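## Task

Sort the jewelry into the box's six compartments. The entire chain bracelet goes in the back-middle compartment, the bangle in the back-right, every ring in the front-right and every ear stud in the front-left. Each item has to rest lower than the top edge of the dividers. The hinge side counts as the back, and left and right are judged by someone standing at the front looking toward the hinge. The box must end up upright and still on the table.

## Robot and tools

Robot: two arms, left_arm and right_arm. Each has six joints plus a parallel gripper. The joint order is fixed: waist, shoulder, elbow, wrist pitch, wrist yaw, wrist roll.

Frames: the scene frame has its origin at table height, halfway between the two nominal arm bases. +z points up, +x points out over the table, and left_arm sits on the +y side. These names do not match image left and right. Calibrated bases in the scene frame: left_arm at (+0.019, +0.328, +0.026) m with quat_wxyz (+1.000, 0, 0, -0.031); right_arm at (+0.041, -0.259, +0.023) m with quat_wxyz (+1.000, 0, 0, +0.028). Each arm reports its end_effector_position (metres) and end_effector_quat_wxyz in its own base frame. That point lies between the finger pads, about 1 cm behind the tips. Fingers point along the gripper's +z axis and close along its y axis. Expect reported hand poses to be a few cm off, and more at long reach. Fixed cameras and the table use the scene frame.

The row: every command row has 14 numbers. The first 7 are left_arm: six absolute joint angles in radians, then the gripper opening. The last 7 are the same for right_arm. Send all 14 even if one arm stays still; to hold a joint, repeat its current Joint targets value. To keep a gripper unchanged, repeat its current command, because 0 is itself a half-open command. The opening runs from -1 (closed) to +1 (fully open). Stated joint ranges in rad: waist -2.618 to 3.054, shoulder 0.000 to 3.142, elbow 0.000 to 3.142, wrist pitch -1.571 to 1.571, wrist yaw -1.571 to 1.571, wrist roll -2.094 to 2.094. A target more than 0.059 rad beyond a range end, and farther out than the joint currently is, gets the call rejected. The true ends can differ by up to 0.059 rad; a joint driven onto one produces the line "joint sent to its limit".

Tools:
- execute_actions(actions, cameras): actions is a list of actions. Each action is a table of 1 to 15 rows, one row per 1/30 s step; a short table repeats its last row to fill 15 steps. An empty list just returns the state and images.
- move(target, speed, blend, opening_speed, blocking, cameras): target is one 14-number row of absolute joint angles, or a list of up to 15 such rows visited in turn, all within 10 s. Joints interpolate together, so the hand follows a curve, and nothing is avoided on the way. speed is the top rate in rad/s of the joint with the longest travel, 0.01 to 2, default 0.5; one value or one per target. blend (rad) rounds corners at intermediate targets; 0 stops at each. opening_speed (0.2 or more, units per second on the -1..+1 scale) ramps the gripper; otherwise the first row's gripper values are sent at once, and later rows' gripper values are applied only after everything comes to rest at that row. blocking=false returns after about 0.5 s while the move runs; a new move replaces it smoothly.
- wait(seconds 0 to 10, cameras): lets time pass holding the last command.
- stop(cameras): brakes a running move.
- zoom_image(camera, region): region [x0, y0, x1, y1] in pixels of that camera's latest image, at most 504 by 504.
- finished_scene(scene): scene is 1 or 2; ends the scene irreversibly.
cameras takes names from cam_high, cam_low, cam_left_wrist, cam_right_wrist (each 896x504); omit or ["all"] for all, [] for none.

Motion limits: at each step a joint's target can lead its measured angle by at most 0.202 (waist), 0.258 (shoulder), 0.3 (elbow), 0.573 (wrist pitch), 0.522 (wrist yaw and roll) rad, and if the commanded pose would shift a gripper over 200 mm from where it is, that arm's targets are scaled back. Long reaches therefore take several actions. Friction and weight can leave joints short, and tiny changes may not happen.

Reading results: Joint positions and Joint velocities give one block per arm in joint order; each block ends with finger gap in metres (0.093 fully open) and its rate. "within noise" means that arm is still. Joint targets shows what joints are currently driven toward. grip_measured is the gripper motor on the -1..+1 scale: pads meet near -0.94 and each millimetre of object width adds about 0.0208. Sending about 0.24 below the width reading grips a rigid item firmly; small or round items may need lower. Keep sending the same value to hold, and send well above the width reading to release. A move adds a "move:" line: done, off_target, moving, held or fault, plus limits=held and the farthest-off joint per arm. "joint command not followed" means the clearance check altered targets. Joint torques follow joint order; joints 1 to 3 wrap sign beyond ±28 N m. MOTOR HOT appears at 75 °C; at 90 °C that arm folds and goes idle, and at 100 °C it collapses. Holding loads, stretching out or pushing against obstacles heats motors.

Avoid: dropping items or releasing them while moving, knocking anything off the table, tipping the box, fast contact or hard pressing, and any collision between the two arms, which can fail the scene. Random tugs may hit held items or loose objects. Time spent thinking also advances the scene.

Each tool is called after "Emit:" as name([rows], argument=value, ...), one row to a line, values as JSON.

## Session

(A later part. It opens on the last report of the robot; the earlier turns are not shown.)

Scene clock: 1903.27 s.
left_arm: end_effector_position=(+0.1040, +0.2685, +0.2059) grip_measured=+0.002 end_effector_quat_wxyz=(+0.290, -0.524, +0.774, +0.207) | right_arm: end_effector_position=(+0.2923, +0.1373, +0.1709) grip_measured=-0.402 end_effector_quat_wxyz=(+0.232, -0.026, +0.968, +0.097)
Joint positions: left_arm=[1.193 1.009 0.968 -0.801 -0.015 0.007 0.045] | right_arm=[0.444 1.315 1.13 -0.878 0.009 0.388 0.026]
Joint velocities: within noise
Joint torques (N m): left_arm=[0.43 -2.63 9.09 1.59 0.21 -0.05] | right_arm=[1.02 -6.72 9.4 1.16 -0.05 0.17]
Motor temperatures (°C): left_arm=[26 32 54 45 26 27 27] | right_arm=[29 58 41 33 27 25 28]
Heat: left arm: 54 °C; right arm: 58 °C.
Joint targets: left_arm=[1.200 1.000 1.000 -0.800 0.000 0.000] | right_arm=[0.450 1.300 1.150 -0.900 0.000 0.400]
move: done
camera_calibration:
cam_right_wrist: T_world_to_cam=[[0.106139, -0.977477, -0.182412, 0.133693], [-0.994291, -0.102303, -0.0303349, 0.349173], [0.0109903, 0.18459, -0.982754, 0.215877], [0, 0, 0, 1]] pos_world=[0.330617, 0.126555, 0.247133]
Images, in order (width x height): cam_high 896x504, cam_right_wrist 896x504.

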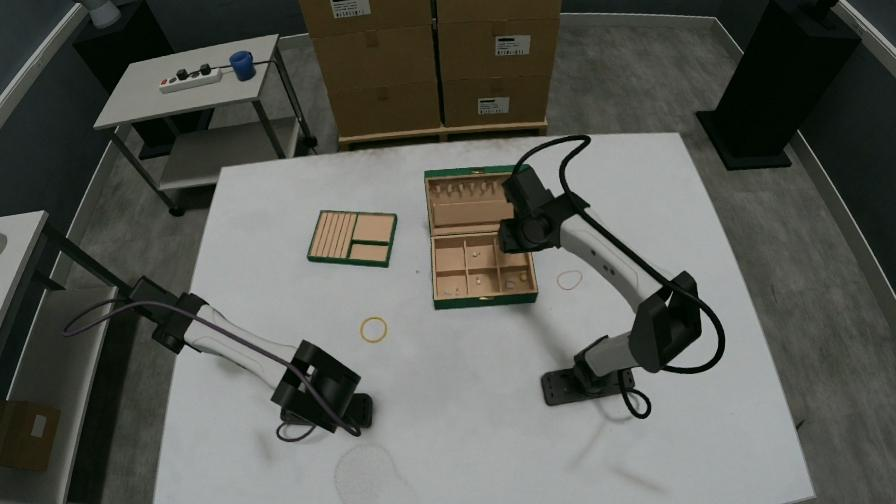

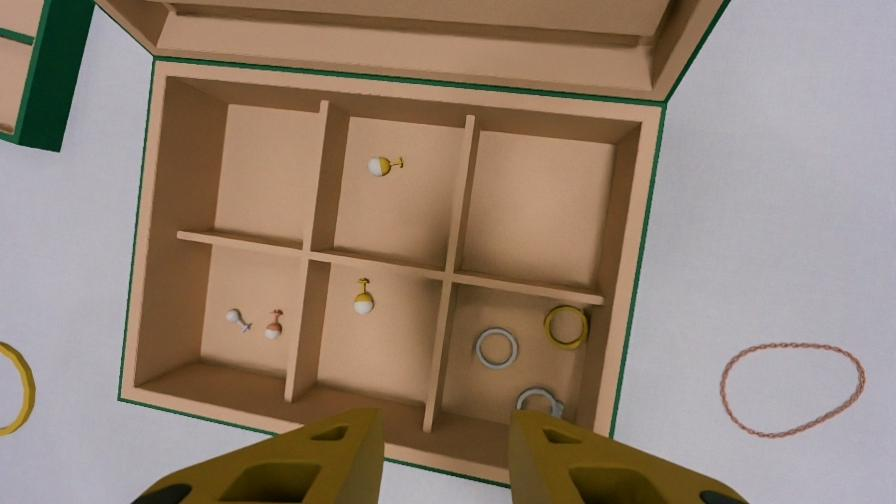

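Emit:
move([
  [1.2,1.0,1.0,-0.8,0,0,0,0.52,1.60,1.25,-0.85,-0.05,0.55,-0.64],
  [1.2,1.0,1.0,-0.8,0,0,0,0.584,1.794,1.139,-0.671,-0.107,0.663,-0.64],
], speed=0.4, blend=0.03, cameras=["cam_right_wrist"])

Scene clock: 1930.20 s.
left_arm: end_effector_position=(+0.1040, +0.2685, +0.2059) grip_measured=+0.002 end_effector_quat_wxyz=(+0.290, -0.524, +0.774, +0.207) | right_arm: end_effector_position=(+0.2972, +0.2143, +0.0381) grip_measured=-0.637 end_effector_quat_wxyz=(+0.070, +0.029, +0.991, +0.109)
Joint positions: left_arm=[1.193 1.009 0.968 -0.801 -0.015 0.007 0.045] | right_arm=[0.58 1.786 1.144 -0.688 -0.098 0.65 0.015]
Joint velocities: within noise
Joint torques (N m): left_arm=[0.42 -2.63 9.09 1.59 0.21 -0.05] | right_arm=[0.85 -8.29 6.02 1.02 -0.09 0.15]
Motor temperatures (°C): left_arm=[26 32 54 45 26 27 27] | right_arm=[29 55 44 33 26 25 27]
Heat: left arm: 54 °C; right arm: 55 °C.
Joint targets: left_arm=[1.200 1.000 1.000 -0.800 0.000 0.000] | right_arm=[0.584 1.794 1.139 -0.671 -0.107 0.663]
move: done
camera_calibration:
cam_right_wrist: T_world_to_cam=[[-0.0345583, -0.972824, -0.228954, 0.226788], [-0.953584, -0.0364733, 0.298909, 0.319084], [-0.299137, 0.228656, -0.926409, 0.151669], [0, 0, 0, 1]] pos_world=[0.357481, 0.197583, 0.0970541]
Images, in order (width x height): cam_right_wrist 896x504.

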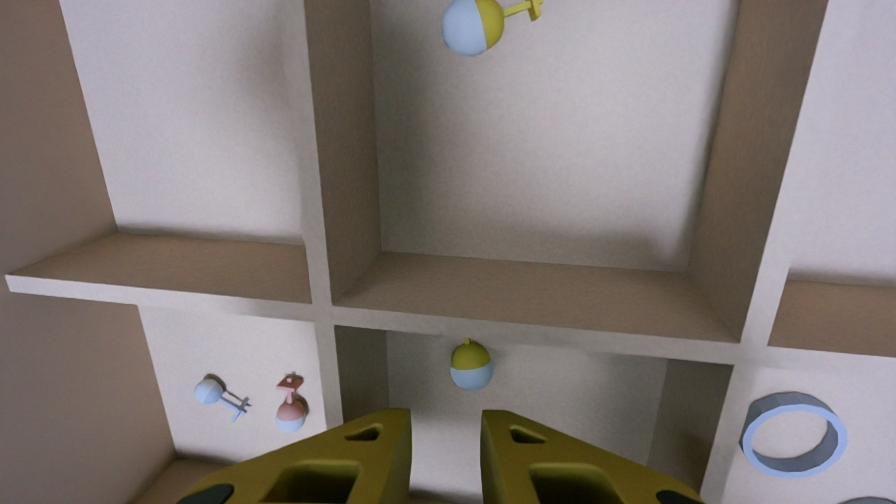

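Emit:
move([
  [1.2,1.0,1.0,-0.8,0,0,0,0.547,1.765,1.10,-0.620,-0.165,0.648,-0.67],
  [1.2,1.0,1.0,-0.8,0,0,0,0.547,1.781,1.063,-0.574,-0.165,0.648,-0.67],
], speed=0.15, cameras=["cam_right_wrist"])

Scene clock: 1948.13 s.
left_arm: end_effector_position=(+0.1040, +0.2685, +0.2059) grip_measured=+0.002 end_effector_quat_wxyz=(+0.290, -0.524, +0.774, +0.207) | right_arm: end_effector_position=(+0.2963, +0.2133, +0.0246) grip_measured=-0.667 end_effector_quat_wxyz=(+0.065, +0.039, +0.987, +0.139)
Joint positions: left_arm=[1.193 1.009 0.968 -0.801 -0.015 0.007 0.045] | right_arm=[0.552 1.786 1.072 -0.591 -0.156 0.651 0.013]
Joint velocities: within noise
Joint torques (N m): left_arm=[0.43 -2.65 9.09 1.59 0.21 -0.05] | right_arm=[0.03 -9.39 5.42 1.11 -0.13 0]
Motor temperatures (°C): left_arm=[26 32 54 45 26 27 27] | right_arm=[29 56 42 33 26 25 27]
Heat: left arm: 54 °C; right arm: 56 °C.
Joint targets: left_arm=[1.200 1.000 1.000 -0.800 0.000 0.000] | right_arm=[0.547 1.781 1.063 -0.574 -0.165 0.648]
move: done
camera_calibration:
cam_right_wrist: T_world_to_cam=[[-0.050223, -0.956274, -0.288129, 0.225216], [-0.951537, -0.0418257, 0.304676, 0.322658], [-0.303405, 0.289467, -0.907829, 0.126961], [0, 0, 0, 1]] pos_world=[0.356853, 0.192112, 0.0818438]
Images, in order (width x height): cam_right_wrist 896x504.

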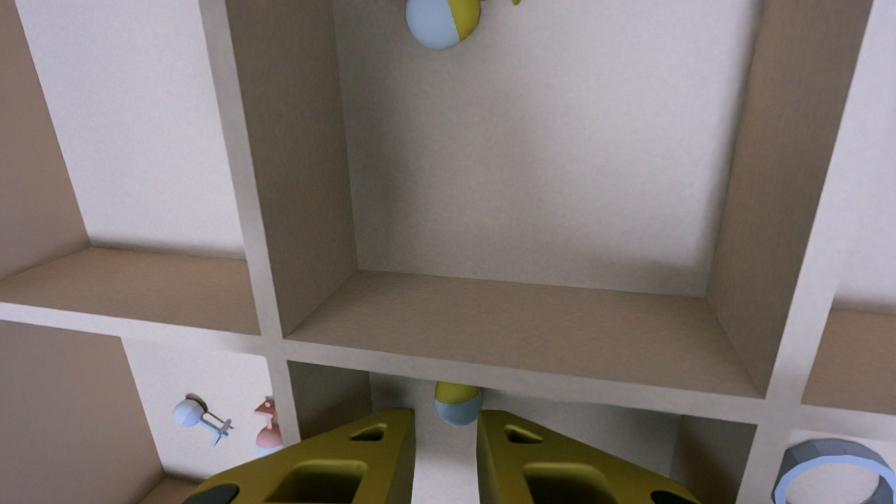

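Emit:
move([
  [1.2,1.0,1.0,-0.8,0,0,0,0.548,1.817,1.021,-0.496,-0.165,0.650,-0.67],
], speed=0.12, cameras=["cam_right_wrist"])

Emit:
zoom_image(camera="cam_right_wrist", region=[200, 340, 700, 504])

Scene clock: 1957.63 s.
left_arm: end_effector_position=(+0.1040, +0.2685, +0.2059) grip_measured=+0.002 end_effector_quat_wxyz=(+0.290, -0.524, +0.774, +0.207) | right_arm: end_effector_position=(+0.2966, +0.2135, +0.0118) grip_measured=-0.668 end_effector_quat_wxyz=(+0.071, +0.038, +0.986, +0.143)
Joint positions: left_arm=[1.193 1.009 0.968 -0.801 -0.015 0.007 0.045] | right_arm=[0.552 1.801 1.03 -0.519 -0.157 0.651 0.013]
Joint velocities: within noise
Joint torques (N m): left_arm=[0.43 -2.62 9.09 1.59 0.2 -0.05] | right_arm=[0.13 -7.43 5.33 1.18 -0.12 0.03]
Motor temperatures (°C): left_arm=[26 31 54 45 26 27 27] | right_arm=[29 57 42 33 26 25 27]
Heat: left arm: 54 °C; right arm: 57 °C.
Joint targets: left_arm=[1.200 1.000 1.000 -0.800 0.000 0.000] | right_arm=[0.548 1.817 1.021 -0.496 -0.165 0.650]
move: done
camera_calibration:
cam_right_wrist: T_world_to_cam=[[-0.046574, -0.953966, -0.296276, 0.22029], [-0.955162, -0.0442881, 0.292751, 0.328548], [-0.292396, 0.296626, -0.90913, 0.110592], [0, 0, 0, 1]] pos_world=[0.356413, 0.191896, 0.0696263]
Images, in order (width x height): cam_right_wrist 896x504.

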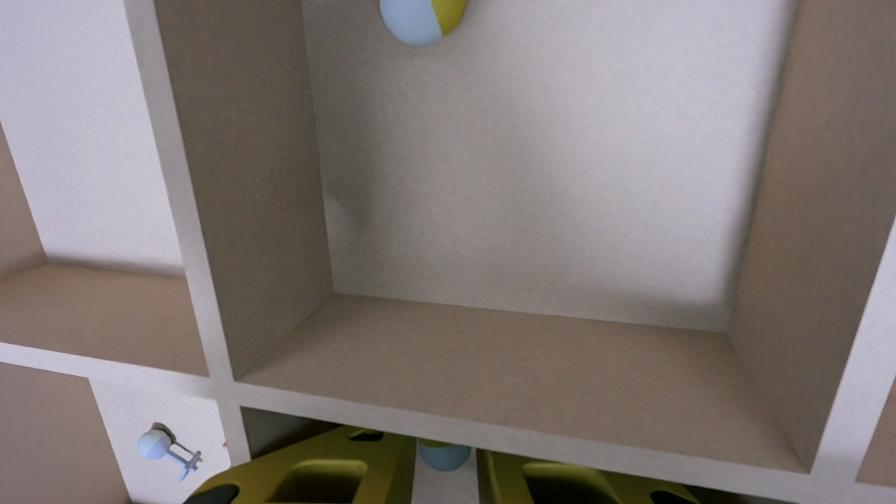

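Scaled by 1.008 from the camera's 896x504 image, which has a finer 1280x720 frame.

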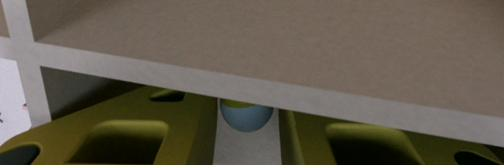

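Emit:
move([
  [1.2,1.0,1.0,-0.8,0,0,0,0.548,1.829,1.006,-0.468,-0.165,0.650,-0.67],
  [1.2,1.0,1.0,-0.8,0,0,0,0.548,1.829,1.006,-0.468,-0.165,0.650,-0.98],
], speed=0.12, opening_speed=0.5, cameras=["cam_right_wrist"])

Emit:
move([
  [1.2,1.0,1.0,-0.8,0,0,0,0.548,1.77,1.09,-0.63,-0.165,0.650,-0.98],
], speed=0.12, cameras=["cam_right_wrist"])

Scene clock: 1971.43 s.
left_arm: end_effector_position=(+0.1040, +0.2685, +0.2059) grip_measured=+0.002 end_effector_quat_wxyz=(+0.290, -0.524, +0.774, +0.207) | right_arm: end_effector_position=(+0.2983, +0.2133, +0.0089) grip_measured=-0.875 end_effector_quat_wxyz=(+0.075, +0.039, +0.986, +0.146)
Joint positions: left_arm=[1.193 1.009 0.968 -0.801 -0.015 0.007 0.045] | right_arm=[0.549 1.806 1.019 -0.494 -0.157 0.651 0.003]
Joint velocities: within noise
Joint torques (N m): left_arm=[0.43 -2.65 9.07 1.59 0.2 -0.06] | right_arm=[0.4 -6.71 4.93 1.24 -0.12 0.02]
Motor temperatures (°C): left_arm=[26 31 54 45 26 27 27] | right_arm=[29 57 41 33 26 25 27]
Heat: left arm: 54 °C; right arm: 57 °C.
Joint targets: left_arm=[1.200 1.000 1.000 -0.800 0.000 0.000] | right_arm=[0.548 1.829 1.006 -0.468 -0.165 0.650]
move: done
camera_calibration:
cam_right_wrist: T_world_to_cam=[[-0.0470072, -0.952244, -0.301699, 0.219155], [-0.957583, -0.0430033, 0.284929, 0.331557], [-0.284296, 0.302296, -0.909831, 0.104889], [0, 0, 0, 1]] pos_world=[0.357615, 0.191239, 0.0670798]
Images, in order (width x height): cam_right_wrist 896x504.

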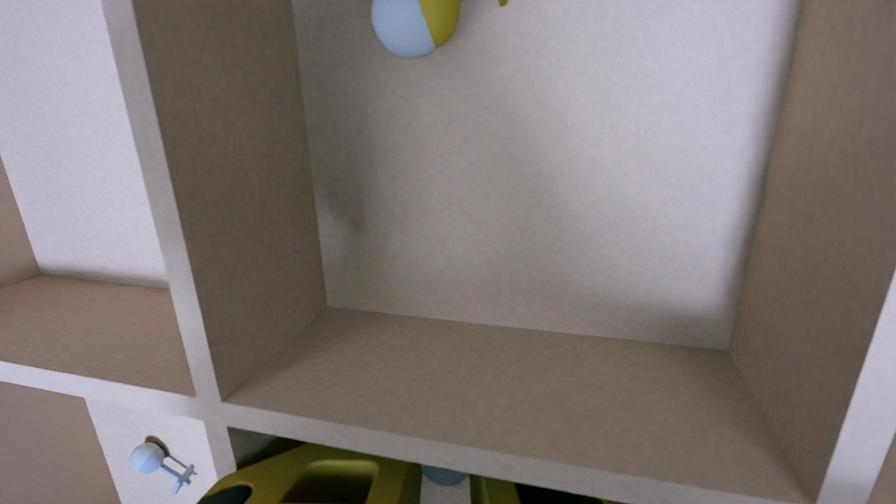

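Scene clock: 1973.37 s.
left_arm: end_effector_position=(+0.1040, +0.2685, +0.2059) grip_measured=+0.002 end_effector_quat_wxyz=(+0.290, -0.524, +0.774, +0.207) | right_arm: end_effector_position=(+0.2920, +0.2095, +0.0195) grip_measured=-0.892 end_effector_quat_wxyz=(+0.053, +0.041, +0.989, +0.131)
Joint positions: left_arm=[1.193 1.009 0.968 -0.801 -0.015 0.007 0.045] | right_arm=[0.549 1.796 1.071 -0.609 -0.157 0.651 0.002]
Joint velocities: within noise
Joint torques (N m): left_arm=[0.42 -2.65 9.09 1.6 0.2 -0.05] | right_arm=[0.4 -11.41 8.03 0.66 -0.12 0.03]
Motor temperatures (°C): left_arm=[26 31 54 45 26 27 27] | right_arm=[29 57 41 33 26 25 27]
Heat: left arm: 54 °C; right arm: 57 °C.
Joint targets: left_arm=[1.200 1.000 1.000 -0.800 0.000 0.000] | right_arm=[0.548 1.770 1.090 -0.630 -0.165 0.650]
move: done
camera_calibration:
cam_right_wrist: T_world_to_cam=[[-0.0602704, -0.960356, -0.272184, 0.223401], [-0.943373, -0.0343116, 0.329956, 0.31555], [-0.326214, 0.276658, -0.903905, 0.131366], [0, 0, 0, 1]] pos_world=[0.354, 0.189028, 0.075431]
Images, in order (width x height): cam_right_wrist 896x504.

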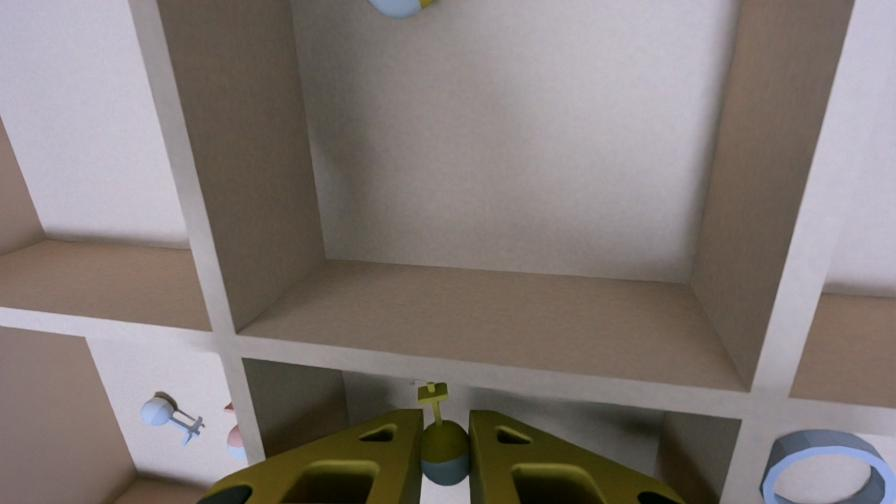

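Emit:
execute_actions(actions=[], cameras=["cam_right_wrist","cam_high"])

Scene clock: 2014.07 s.
left_arm: end_effector_position=(+0.1040, +0.2685, +0.2059) grip_measured=+0.002 end_effector_quat_wxyz=(+0.290, -0.524, +0.774, +0.207) | right_arm: end_effector_position=(+0.2917, +0.2093, +0.0194) grip_measured=-0.892 end_effector_quat_wxyz=(+0.052, +0.041, +0.989, +0.130)
Joint positions: left_arm=[1.193 1.009 0.968 -0.801 -0.015 0.007 0.045] | right_arm=[0.549 1.796 1.071 -0.611 -0.157 0.651 0.002]
Joint velocities: within noise
Joint torques (N m): left_arm=[0.43 -2.65 9.09 1.59 0.2 -0.05] | right_arm=[0.4 -11.41 8.03 0.65 -0.12 0.03]
Motor temperatures (°C): left_arm=[26 31 54 45 26 27 27] | right_arm=[29 64 42 32 26 25 29]
Heat: left arm: 54 °C; right arm: 64 °C.
Joint targets: left_arm=[1.200 1.000 1.000 -0.800 0.000 0.000] | right_arm=[0.548 1.770 1.090 -0.630 -0.165 0.650]
Tool commands: left_gripper/opening=+0.0 right_gripper/opening=-0.98
camera_calibration:
cam_right_wrist: T_world_to_cam=[[-0.0607124, -0.960626, -0.27113, 0.223291], [-0.942834, -0.0339825, 0.331524, 0.314963], [-0.327685, 0.275758, -0.903648, 0.131822], [0, 0, 0, 1]] pos_world=[0.35371, 0.188851, 0.0752435]
Images, in order (width x height): cam_high 896x504, cam_right_wrist 896x504.

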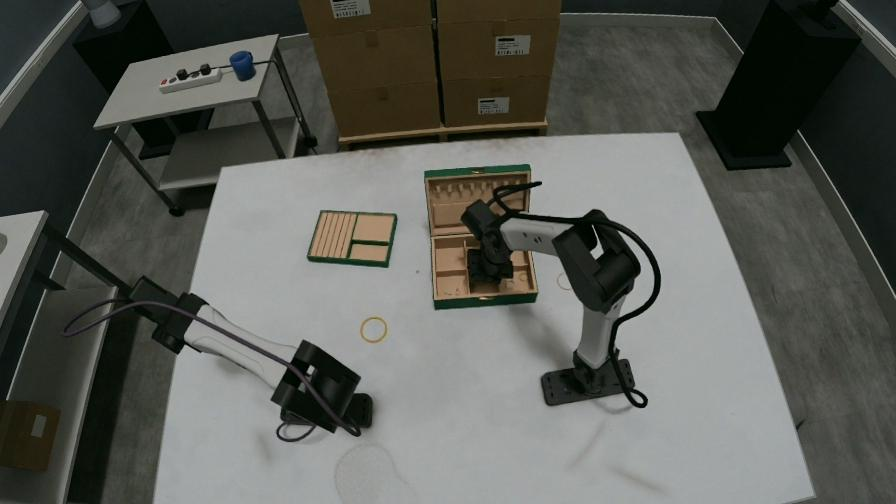

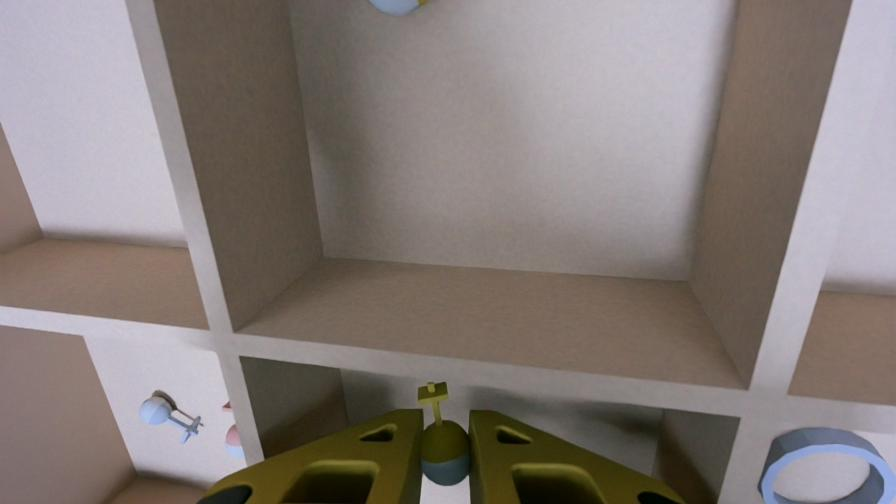

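Emit:
move([
  [1.2,1.0,1.0,-0.8,0,0,-0.0,0.548,1.71,1.255,-0.87,-0.165,0.65,-0.98],
  [1.2,1.0,1.0,-0.8,0,0,0,0.7546,1.88,1.478,-0.89,0,0.80,-0.98],
  [1.2,1.0,1.0,-0.8,0,0,0,0.7546,1.935,1.36,-0.72,0,0.80,-0.98],
], speed=0.8, blend=[0.05,0.05,0], cameras=["cam_right_wrist"])

Scene clock: 2050.90 s.
left_arm: end_effector_position=(+0.1040, +0.2685, +0.2059) grip_measured=+0.002 end_effector_quat_wxyz=(+0.290, -0.524, +0.774, +0.207) | right_arm: end_effector_position=(+0.3015, +0.2874, +0.0484) grip_measured=-0.892 end_effector_quat_wxyz=(+0.095, +0.014, +0.991, +0.098)
Joint positions: left_arm=[1.193 1.009 0.968 -0.801 -0.015 0.007 0.045] | right_arm=[0.758 1.925 1.365 -0.737 -0.009 0.788 0.002]
Joint velocities: within noise
Joint torques (N m): left_arm=[0.43 -2.63 9.09 1.59 0.21 -0.05] | right_arm=[0.2 -9.73 6.22 1.08 0.14 0.14]
Motor temperatures (°C): left_arm=[26 31 55 45 26 27 27] | right_arm=[29 66 43 31 26 25 29]
Heat: left arm: 55 °C; right arm: 66 °C.
Joint targets: left_arm=[1.200 1.000 1.000 -0.800 0.000 0.000] | right_arm=[0.755 1.935 1.360 -0.720 0.000 0.800]
move: done
camera_calibration:
cam_right_wrist: T_world_to_cam=[[-0.00102722, -0.978504, -0.206224, 0.290836], [-0.966857, -0.0516803, 0.250032, 0.333536], [-0.255315, 0.199646, -0.946021, 0.141872], [0, 0, 0, 1]] pos_world=[0.359003, 0.273497, 0.110796]
Images, in order (width x height): cam_right_wrist 896x504.

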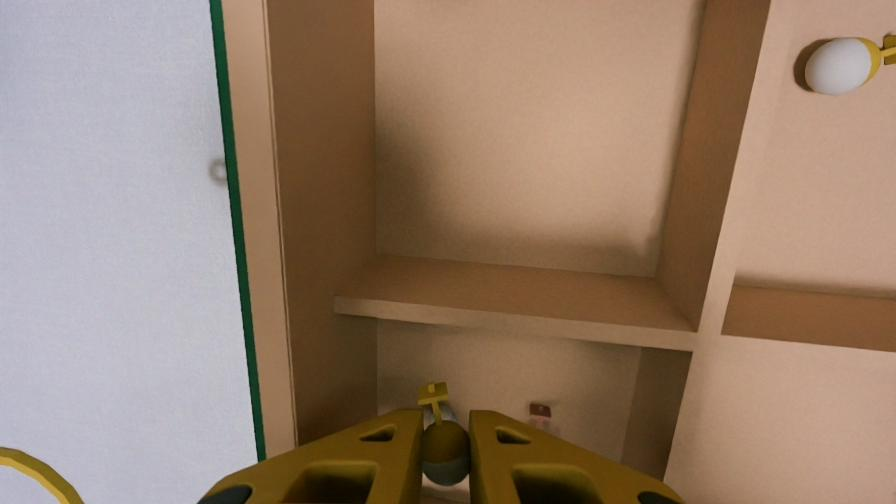

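Emit:
move([
  [1.2,1.0,1.0,-0.8,0,0,0,0.752,1.945,1.32,-0.67,0,0.80,-0.98],
  [1.2,1.0,1.0,-0.8,0,0,0,0.752,1.966,1.247,-0.588,0,0.80,-0.98],
], speed=0.3, blend=[0.03,0], cameras=["cam_right_wrist"])

Emit:
move(target=[1.2,1.0,1.0,-0.8,0,0,0,0.752,1.966,1.247,-0.588,0,0.80,-0.65], opening_speed=0.8, cameras=["cam_right_wrist"])

Scene clock: 2073.93 s.
left_arm: end_effector_position=(+0.1040, +0.2685, +0.2059) grip_measured=+0.002 end_effector_quat_wxyz=(+0.290, -0.524, +0.774, +0.207) | right_arm: end_effector_position=(+0.2960, +0.2821, +0.0136) grip_measured=-0.892 end_effector_quat_wxyz=(+0.093, +0.015, +0.991, +0.096)
Joint positions: left_arm=[1.193 1.009 0.968 -0.801 -0.015 0.007 0.045] | right_arm=[0.758 1.952 1.255 -0.605 -0.008 0.789 0.002]
Joint velocities: within noise
Joint torques (N m): left_arm=[0.43 -2.63 9.07 1.59 0.21 -0.05] | right_arm=[-0.03 -9.22 5.61 1.05 0.14 0.16]
Motor temperatures (°C): left_arm=[26 31 55 45 26 27 27] | right_arm=[29 65 43 32 26 25 29]
Heat: left arm: 55 °C; right arm: 65 °C.
Joint targets: left_arm=[1.200 1.000 1.000 -0.800 0.000 0.000] | right_arm=[0.752 1.966 1.247 -0.588 0.000 0.800]
move: done; blend cut to 0.025 rad at target 1
camera_calibration:
cam_right_wrist: T_world_to_cam=[[-0.00260925, -0.979279, -0.202499, 0.279054], [-0.966089, -0.0498162, 0.253357, 0.33588], [-0.258195, 0.196294, -0.945941, 0.110416], [0, 0, 0, 1]] pos_world=[0.353727, 0.26833, 0.0758574]
Images, in order (width x height): cam_right_wrist 896x504.

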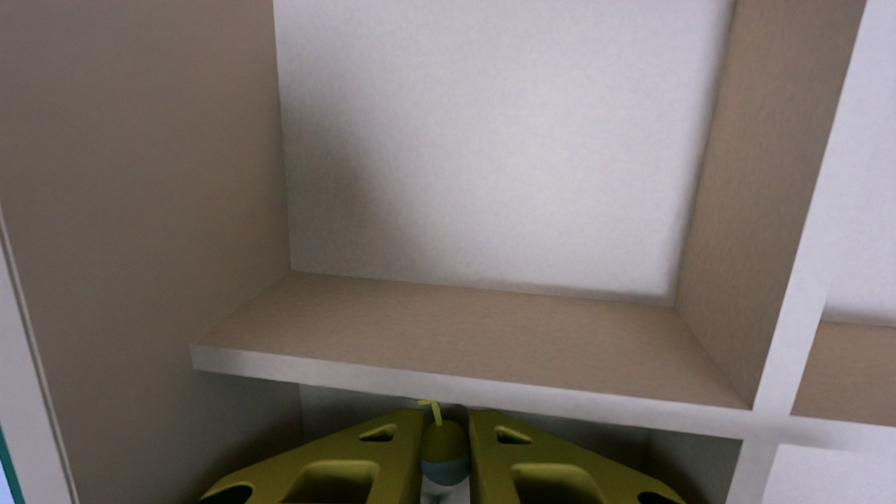

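Scene clock: 2074.57 s.
left_arm: end_effector_position=(+0.1040, +0.2685, +0.2059) grip_measured=+0.002 end_effector_quat_wxyz=(+0.290, -0.524, +0.774, +0.207) | right_arm: end_effector_position=(+0.2962, +0.2822, +0.0137) grip_measured=-0.652 end_effector_quat_wxyz=(+0.093, +0.015, +0.991, +0.097)
Joint positions: left_arm=[1.193 1.009 0.968 -0.801 -0.015 0.007 0.045] | right_arm=[0.758 1.952 1.255 -0.604 -0.008 0.789 0.014]
Joint velocities: within noise
Joint torques (N m): left_arm=[0.43 -2.63 9.09 1.59 0.2 -0.05] | right_arm=[-0.02 -9.22 5.63 1.08 0.15 0.16]
Motor temperatures (°C): left_arm=[26 31 55 45 26 27 27] | right_arm=[29 65 43 32 26 25 29]
Heat: left arm: 55 °C; right arm: 65 °C.
Joint targets: left_arm=[1.200 1.000 1.000 -0.800 0.000 0.000] | right_arm=[0.752 1.966 1.247 -0.588 0.000 0.800]
move: done
camera_calibration:
cam_right_wrist: T_world_to_cam=[[-0.0024969, -0.979173, -0.203014, 0.279128], [-0.966229, -0.0499489, 0.252796, 0.336086], [-0.257671, 0.19679, -0.945981, 0.110177], [0, 0, 0, 1]] pos_world=[0.353822, 0.26842, 0.0759314]
Images, in order (width x height): cam_right_wrist 896x504.

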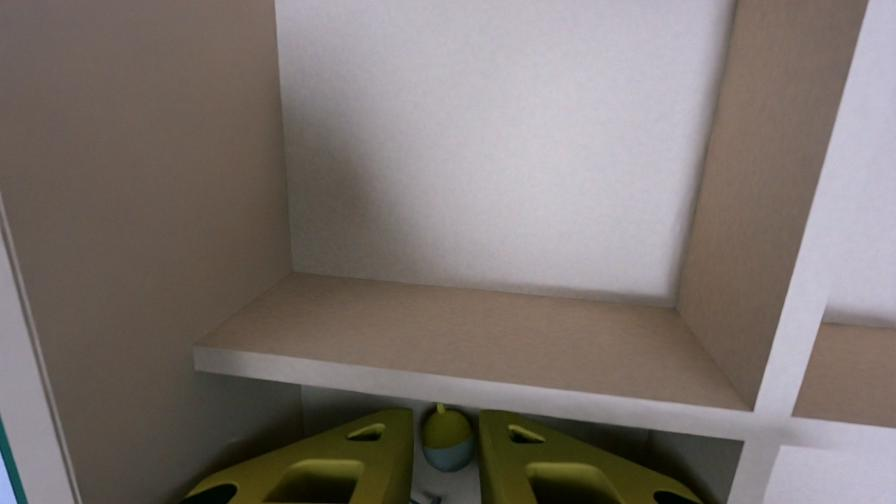

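Emit:
move([
  [1.2,1.0,1.0,-0.8,0,0,0,0.755,1.88,1.478,-0.89,0,0.80,-0.65],
  [1.2,1.0,1.0,-0.8,0,0,0,0.50,1.30,1.15,-0.90,0,0.40,-0.65],
], speed=[0.6,1.0], blend=[0.1,0], cameras=["cam_right_wrist"])

Scene clock: 2085.33 s.
left_arm: end_effector_position=(+0.1040, +0.2685, +0.2059) grip_measured=+0.002 end_effector_quat_wxyz=(+0.290, -0.524, +0.774, +0.207) | right_arm: end_effector_position=(+0.2864, +0.1590, +0.1845) grip_measured=-0.652 end_effector_quat_wxyz=(+0.240, -0.045, +0.962, +0.120)
Joint positions: left_arm=[1.193 1.009 0.968 -0.801 -0.015 0.007 0.045] | right_arm=[0.505 1.307 1.161 -0.882 -0.003 0.413 0.014]
Joint velocities: within noise
Joint torques (N m): left_arm=[0.42 -2.63 9.07 1.59 0.2 -0.06] | right_arm=[0.05 -5.9 6.46 1.28 0.08 -0.1]
Motor temperatures (°C): left_arm=[26 31 55 45 26 27 27] | right_arm=[29 64 42 32 26 25 29]
Heat: left arm: 55 °C; right arm: 64 °C.
Joint targets: left_arm=[1.200 1.000 1.000 -0.800 0.000 0.000] | right_arm=[0.500 1.300 1.150 -0.900 0.000 0.400]
move: done
camera_calibration:
cam_right_wrist: T_world_to_cam=[[0.154473, -0.964173, -0.215661, 0.148143], [-0.987756, -0.145885, -0.0552848, 0.355557], [0.0218424, 0.22156, -0.974902, 0.214879], [0, 0, 0, 1]] pos_world=[0.323626, 0.147097, 0.261091]
Images, in order (width x height): cam_right_wrist 896x504.

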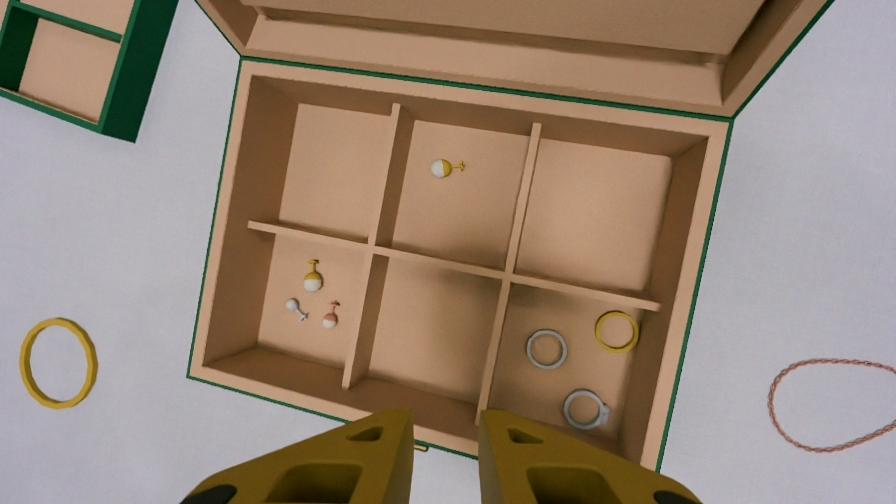

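Emit:
move(target=[1.2,1.0,1.0,-0.8,0,0,0,0.520,1.757,1.145,-0.42,0,1.50,-0.55], speed=0.7, cameras=["cam_right_wrist","cam_low"])

Scene clock: 2265.60 s.
left_arm: end_effector_position=(+0.1040, +0.2685, +0.2059) grip_measured=+0.002 end_effector_quat_wxyz=(+0.290, -0.524, +0.774, +0.207) | right_arm: end_effector_position=(+0.3726, +0.2107, +0.0798) grip_measured=-0.552 end_effector_quat_wxyz=(+0.144, +0.450, +0.851, +0.227)
Joint positions: left_arm=[1.193 1.009 0.968 -0.801 -0.015 0.007 0.045] | right_arm=[0.513 1.744 1.154 -0.436 -0.003 1.487 0.019]
Joint velocities: within noise
Joint torques (N m): left_arm=[0.43 -2.63 9.09 1.59 0.2 -0.06] | right_arm=[1.05 -8.01 6.26 1.57 0.11 0.16]
Motor temperatures (°C): left_arm=[26 31 55 45 26 27 27] | right_arm=[29 52 41 33 26 25 27]
Heat: left arm: 55 °C; right arm: 52 °C.
Joint targets: left_arm=[1.200 1.000 1.000 -0.800 0.000 0.000] | right_arm=[0.520 1.757 1.145 -0.420 0.000 1.500]
move: done
camera_calibration:
cam_right_wrist: T_world_to_cam=[[-0.692711, -0.494154, -0.525321, 0.40345], [-0.701109, 0.63218, 0.329839, 0.140959], [0.169107, 0.596791, -0.784375, -0.049744], [0, 0, 0, 1]] pos_world=[0.386714, 0.139942, 0.126429]
Images, in order (width x height): cam_low 896x504, cam_right_wrist 896x504.

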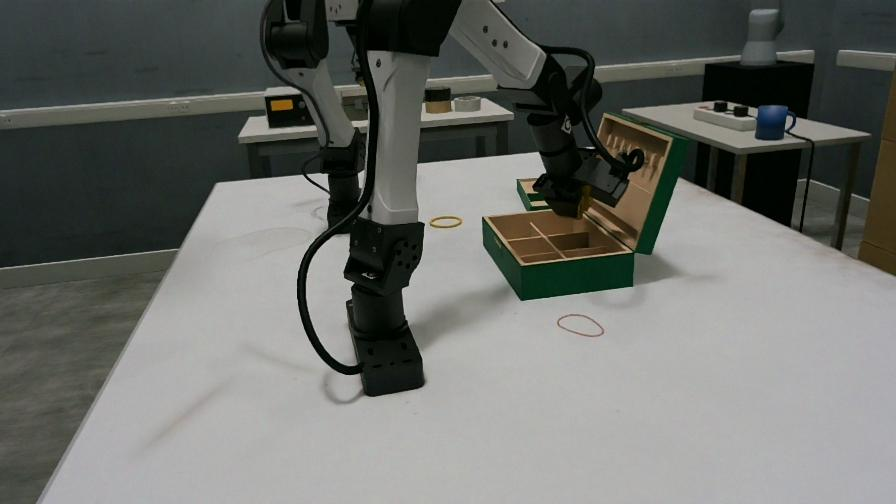

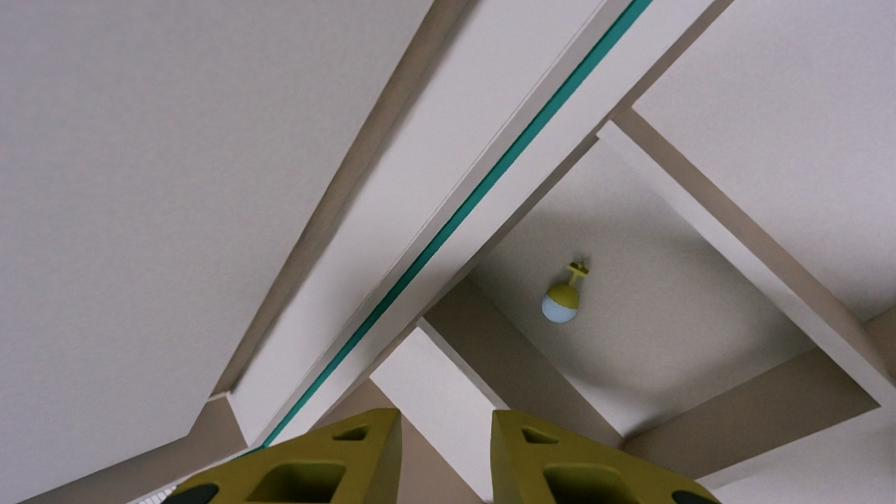

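Emit:
move(target=[1.2,1.0,1.0,-0.8,0,0,0,0.529,1.830,1.107,-0.342,0,1.51,-0.60], speed=0.4, cameras=["cam_right_wrist"])

Scene clock: 2281.57 s.
left_arm: end_effector_position=(+0.1040, +0.2685, +0.2059) grip_measured=+0.002 end_effector_quat_wxyz=(+0.290, -0.524, +0.774, +0.207) | right_arm: end_effector_position=(+0.3709, +0.2143, +0.0454) grip_measured=-0.597 end_effector_quat_wxyz=(+0.133, +0.453, +0.855, +0.214)
Joint positions: left_arm=[1.193 1.009 0.968 -0.801 -0.015 0.007 0.045] | right_arm=[0.523 1.817 1.114 -0.358 -0.003 1.498 0.017]
Joint velocities: within noise
Joint torques (N m): left_arm=[0.43 -2.65 9.09 1.59 0.2 -0.05] | right_arm=[1.02 -8.42 6.05 1.49 0.11 0.15]
Motor temperatures (°C): left_arm=[26 31 55 45 26 27 27] | right_arm=[29 53 41 34 26 25 27]
Heat: left arm: 55 °C; right arm: 53 °C.
Joint targets: left_arm=[1.200 1.000 1.000 -0.800 0.000 0.000] | right_arm=[0.529 1.830 1.107 -0.342 0.000 1.510]
move: done
camera_calibration:
cam_right_wrist: T_world_to_cam=[[-0.709692, -0.500598, -0.49572, 0.39236], [-0.689865, 0.636526, 0.344847, 0.143098], [0.142909, 0.586716, -0.797083, -0.0661027], [0, 0, 0, 1]] pos_world=[0.38662, 0.144113, 0.0924648]
Images, in order (width x height): cam_right_wrist 896x504.

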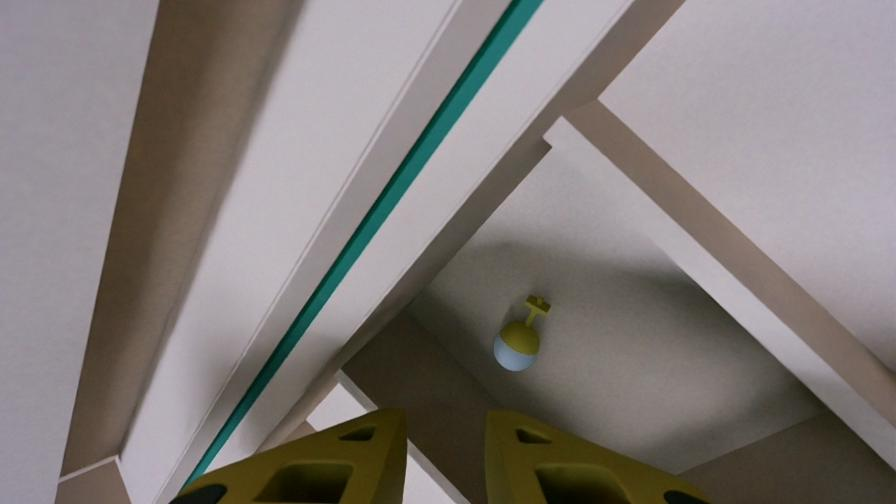

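Emit:
move(target=[1.2,1.0,1.0,-0.8,0,0,0,0.528,1.860,1.067,-0.272,0,1.51,-0.58], speed=0.2, cameras=["cam_right_wrist"])

Scene clock: 2300.17 s.
left_arm: end_effector_position=(+0.1040, +0.2685, +0.2059) grip_measured=+0.002 end_effector_quat_wxyz=(+0.290, -0.524, +0.774, +0.207) | right_arm: end_effector_position=(+0.3710, +0.2143, +0.0296) grip_measured=-0.582 end_effector_quat_wxyz=(+0.134, +0.453, +0.855, +0.216)
Joint positions: left_arm=[1.193 1.009 0.968 -0.801 -0.015 0.007 0.045] | right_arm=[0.523 1.844 1.076 -0.288 -0.003 1.498 0.017]
Joint velocities: within noise
Joint torques (N m): left_arm=[0.43 -2.63 9.09 1.59 0.2 -0.05] | right_arm=[0.95 -8.23 5.7 1.52 0.11 0.15]
Motor temperatures (°C): left_arm=[26 31 55 45 26 27 27] | right_arm=[29 54 41 34 26 25 27]
Heat: left arm: 55 °C; right arm: 54 °C.
Joint targets: left_arm=[1.200 1.000 1.000 -0.800 0.000 0.000] | right_arm=[0.528 1.860 1.067 -0.272 0.000 1.510]
move: done
camera_calibration:
cam_right_wrist: T_world_to_cam=[[-0.707931, -0.499145, -0.499688, 0.383667], [-0.690987, 0.635914, 0.34373, 0.149149], [0.146187, 0.588615, -0.795086, -0.080426], [0, 0, 0, 1]] pos_world=[0.386427, 0.144, 0.076501]
Images, in order (width x height): cam_right_wrist 896x504.

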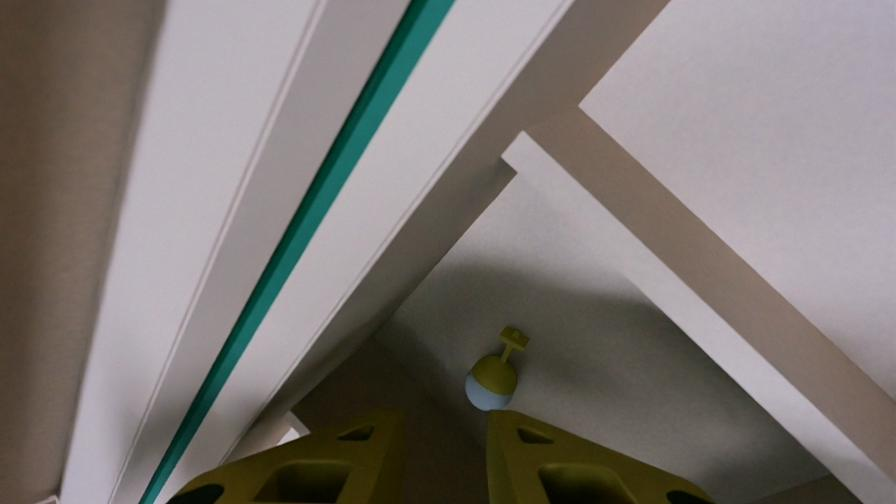

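Emit:
move(target=[1.2,1.0,1.0,-0.8,0,0,0,0.515,1.890,1.033,-0.210,0,1.51,-0.58], speed=0.15, cameras=["cam_right_wrist"])

Scene clock: 2312.07 s.
left_arm: end_effector_position=(+0.1040, +0.2685, +0.2059) grip_measured=+0.002 end_effector_quat_wxyz=(+0.290, -0.524, +0.774, +0.207) | right_arm: end_effector_position=(+0.3727, +0.2140, +0.0204) grip_measured=-0.582 end_effector_quat_wxyz=(+0.138, +0.453, +0.852, +0.222)
Joint positions: left_arm=[1.193 1.009 0.968 -0.801 -0.015 0.007 0.045] | right_arm=[0.52 1.861 1.048 -0.23 -0.002 1.498 0.017]
Joint velocities: within noise
Joint torques (N m): left_arm=[0.43 -2.63 9.07 1.59 0.2 -0.05] | right_arm=[0.02 -7.05 5.04 1.58 0.1 0.14]
Motor temperatures (°C): left_arm=[26 31 55 45 26 27 27] | right_arm=[29 54 41 34 26 25 27]
Heat: left arm: 55 °C; right arm: 54 °C.
Joint targets: left_arm=[1.200 1.000 1.000 -0.800 0.000 0.000] | right_arm=[0.515 1.890 1.033 -0.210 0.000 1.510]
move: done
camera_calibration:
cam_right_wrist: T_world_to_cam=[[-0.703081, -0.494105, -0.511408, 0.377496], [-0.693403, 0.635851, 0.338948, 0.154756], [0.157704, 0.59292, -0.789668, -0.0931177], [0, 0, 0, 1]] pos_world=[0.387404, 0.143332, 0.0670683]
Images, in order (width x height): cam_right_wrist 896x504.

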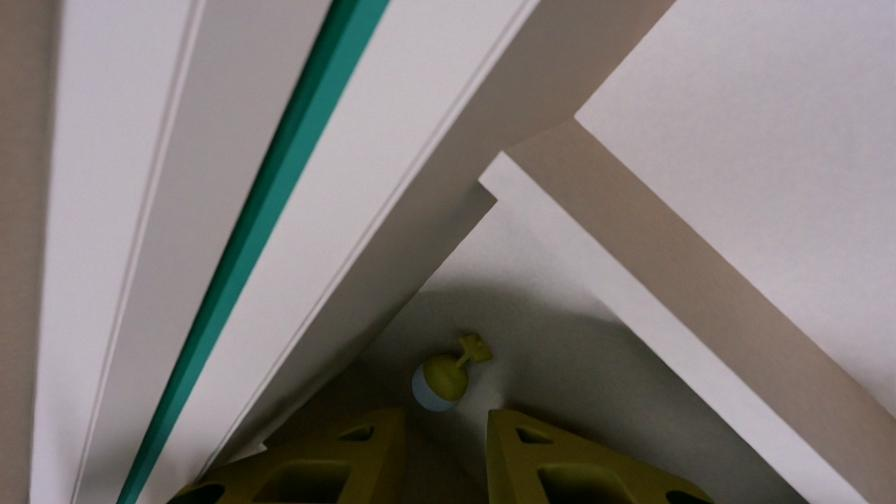

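Emit:
move([
  [1.2,1.0,1.0,-0.8,0,0,0,0.515,1.830,1.107,-0.342,0,1.50,-0.58],
  [1.2,1.0,1.0,-0.8,0,0,0,0.50,1.30,1.15,-0.90,0,0.40,-0.65],
], speed=[0.4,1.0], blend=[0.03,0], cameras=["cam_right_wrist"])

Scene clock: 2336.87 s.
left_arm: end_effector_position=(+0.1040, +0.2685, +0.2059) grip_measured=+0.002 end_effector_quat_wxyz=(+0.290, -0.524, +0.774, +0.207) | right_arm: end_effector_position=(+0.2821, +0.1570, +0.1728) grip_measured=-0.648 end_effector_quat_wxyz=(+0.227, -0.046, +0.966, +0.114)
Joint positions: left_arm=[1.193 1.009 0.968 -0.801 -0.015 0.007 0.045] | right_arm=[0.507 1.31 1.131 -0.878 -0.002 0.412 0.014]
Joint velocities: within noise
Joint torques (N m): left_arm=[0.43 -2.63 9.09 1.59 0.2 -0.05] | right_arm=[-0.08 -6.23 9.25 1.18 0.07 -0.08]
Motor temperatures (°C): left_arm=[26 31 55 45 26 27 27] | right_arm=[29 53 40 34 26 25 27]
Heat: left arm: 55 °C; right arm: 53 °C.
Joint targets: left_arm=[1.200 1.000 1.000 -0.800 0.000 0.000] | right_arm=[0.500 1.300 1.150 -0.900 0.000 0.400]
move: done
camera_calibration:
cam_right_wrist: T_world_to_cam=[[0.150698, -0.967208, -0.204448, 0.14393], [-0.988574, -0.148124, -0.0279251, 0.346257], [-0.00327437, 0.206321, -0.978479, 0.214063], [0, 0, 0, 1]] pos_world=[0.321311, 0.146333, 0.248551]
Images, in order (width x height): cam_right_wrist 896x504.

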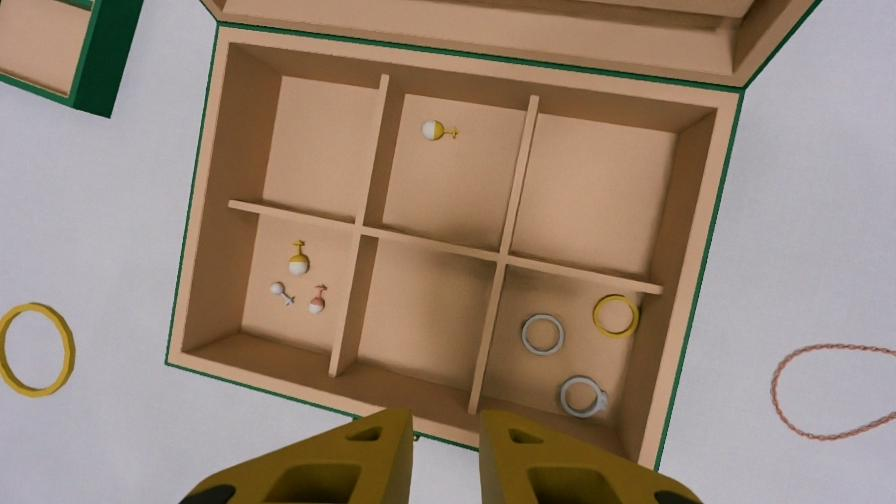

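Emit:
move(target=[1.2,1.0,1.0,-0.8,0,0,0,0.477,1.813,1.152,-0.365,0,0.45,-1], speed=0.7, cameras=["cam_right_wrist","cam_low"])

Scene clock: 2435.20 s.
left_arm: end_effector_position=(+0.1040, +0.2685, +0.2059) grip_measured=+0.002 end_effector_quat_wxyz=(+0.290, -0.524, +0.774, +0.207) | right_arm: end_effector_position=(+0.3761, +0.1983, +0.0529) grip_measured=-0.973 end_effector_quat_wxyz=(+0.219, -0.021, +0.969, +0.111)
Joint positions: left_arm=[1.193 1.009 0.968 -0.801 -0.015 0.007 0.045] | right_arm=[0.484 1.801 1.135 -0.409 -0.003 0.442 0]
Joint velocities: within noise
Joint torques (N m): left_arm=[0.42 -2.63 9.07 1.6 0.21 -0.05] | right_arm=[-0.12 -8.51 8.53 1.82 0.08 0.13]
Motor temperatures (°C): left_arm=[26 31 55 45 26 27 27] | right_arm=[29 49 45 33 26 25 27]
Heat: left arm: 55 °C; right arm: 49 °C.
Joint targets: left_arm=[1.200 1.000 1.000 -0.800 0.000 0.000] | right_arm=[0.477 1.813 1.152 -0.365 0.000 0.450]
move: off_target (right_arm); right_arm: the wrist pitch is farthest, 0.044 rad from its target
camera_calibration:
cam_right_wrist: T_world_to_cam=[[0.0986818, -0.972335, -0.211721, 0.166159], [-0.994998, -0.0997293, -0.00575212, 0.433632], [-0.0155218, 0.21123, -0.977313, 0.0920802], [0, 0, 0, 1]] pos_world=[0.416496, 0.185358, 0.127665]
Images, in order (width x height): cam_low 896x504, cam_right_wrist 896x504.

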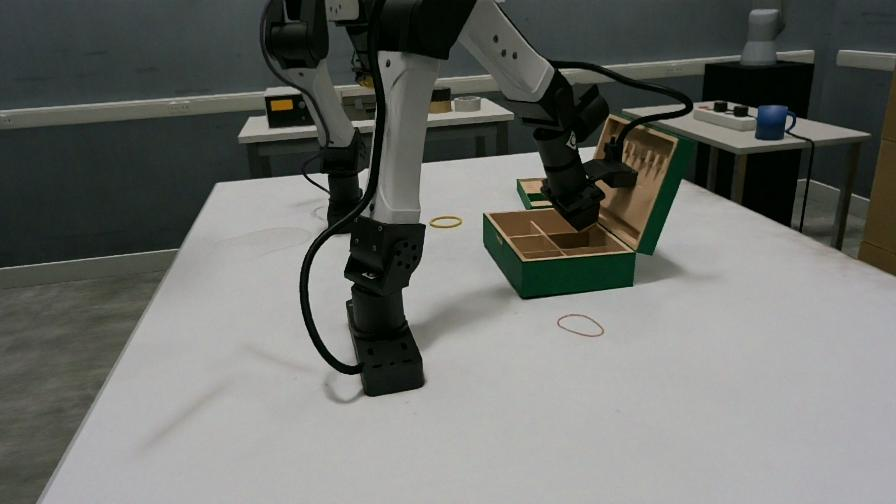

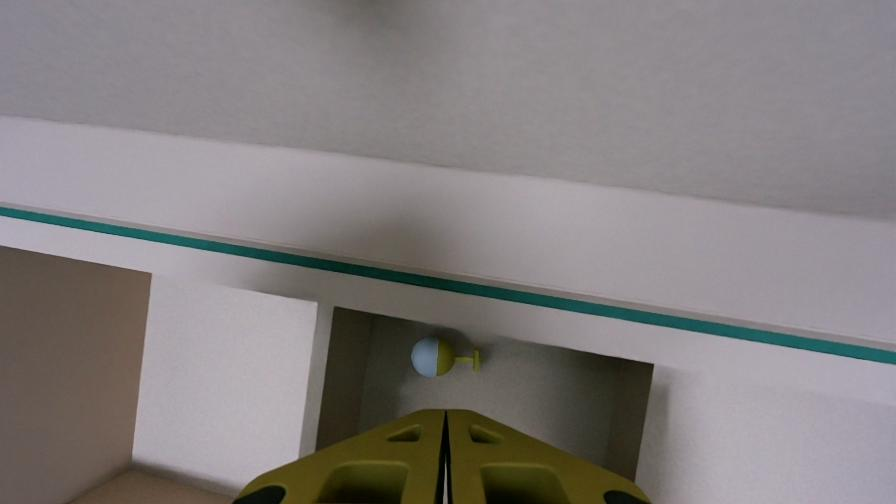

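Emit:
move(target=[1.2,1.0,1.0,-0.8,0,0,0,0.470,1.840,1.128,-0.295,0,0.45,-1], speed=0.3, cameras=["cam_right_wrist"])

Scene clock: 2461.80 s.
left_arm: end_effector_position=(+0.1040, +0.2685, +0.2059) grip_measured=+0.002 end_effector_quat_wxyz=(+0.290, -0.524, +0.774, +0.207) | right_arm: end_effector_position=(+0.3908, +0.2027, +0.0544) grip_measured=-0.973 end_effector_quat_wxyz=(+0.244, -0.016, +0.962, +0.123)
Joint positions: left_arm=[1.193 1.009 0.968 -0.801 -0.015 0.007 0.045] | right_arm=[0.478 1.82 1.135 -0.332 -0.003 0.444 0]
Joint velocities: within noise
Joint torques (N m): left_arm=[0.43 -2.65 9.07 1.6 0.2 -0.06] | right_arm=[-0.17 -7.99 6.31 1.86 0.08 0.09]
Motor temperatures (°C): left_arm=[26 31 55 45 26 27 27] | right_arm=[29 54 47 35 26 25 27]
Heat: left arm: 55 °C; right arm: 54 °C.
Joint targets: left_arm=[1.200 1.000 1.000 -0.800 0.000 0.000] | right_arm=[0.470 1.840 1.128 -0.295 0.000 0.450]
move: off_target (right_arm); right_arm: the wrist pitch is farthest, 0.037 rad from its target
camera_calibration:
cam_right_wrist: T_world_to_cam=[[0.102138, -0.966994, -0.233434, 0.168115], [-0.99412, -0.0907395, -0.0590881, 0.449367], [0.0359562, 0.238096, -0.970576, 0.0668798], [0, 0, 0, 1]] pos_world=[0.42715, 0.187417, 0.130708]
Images, in order (width x height): cam_right_wrist 896x504.

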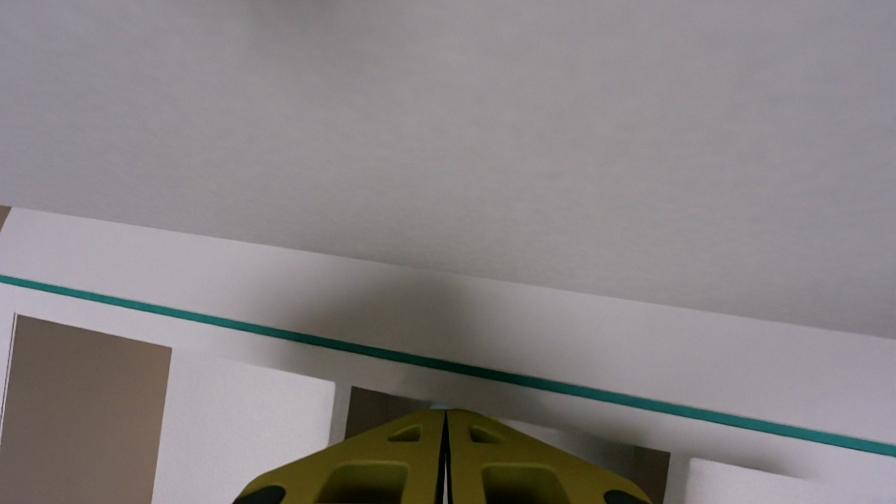

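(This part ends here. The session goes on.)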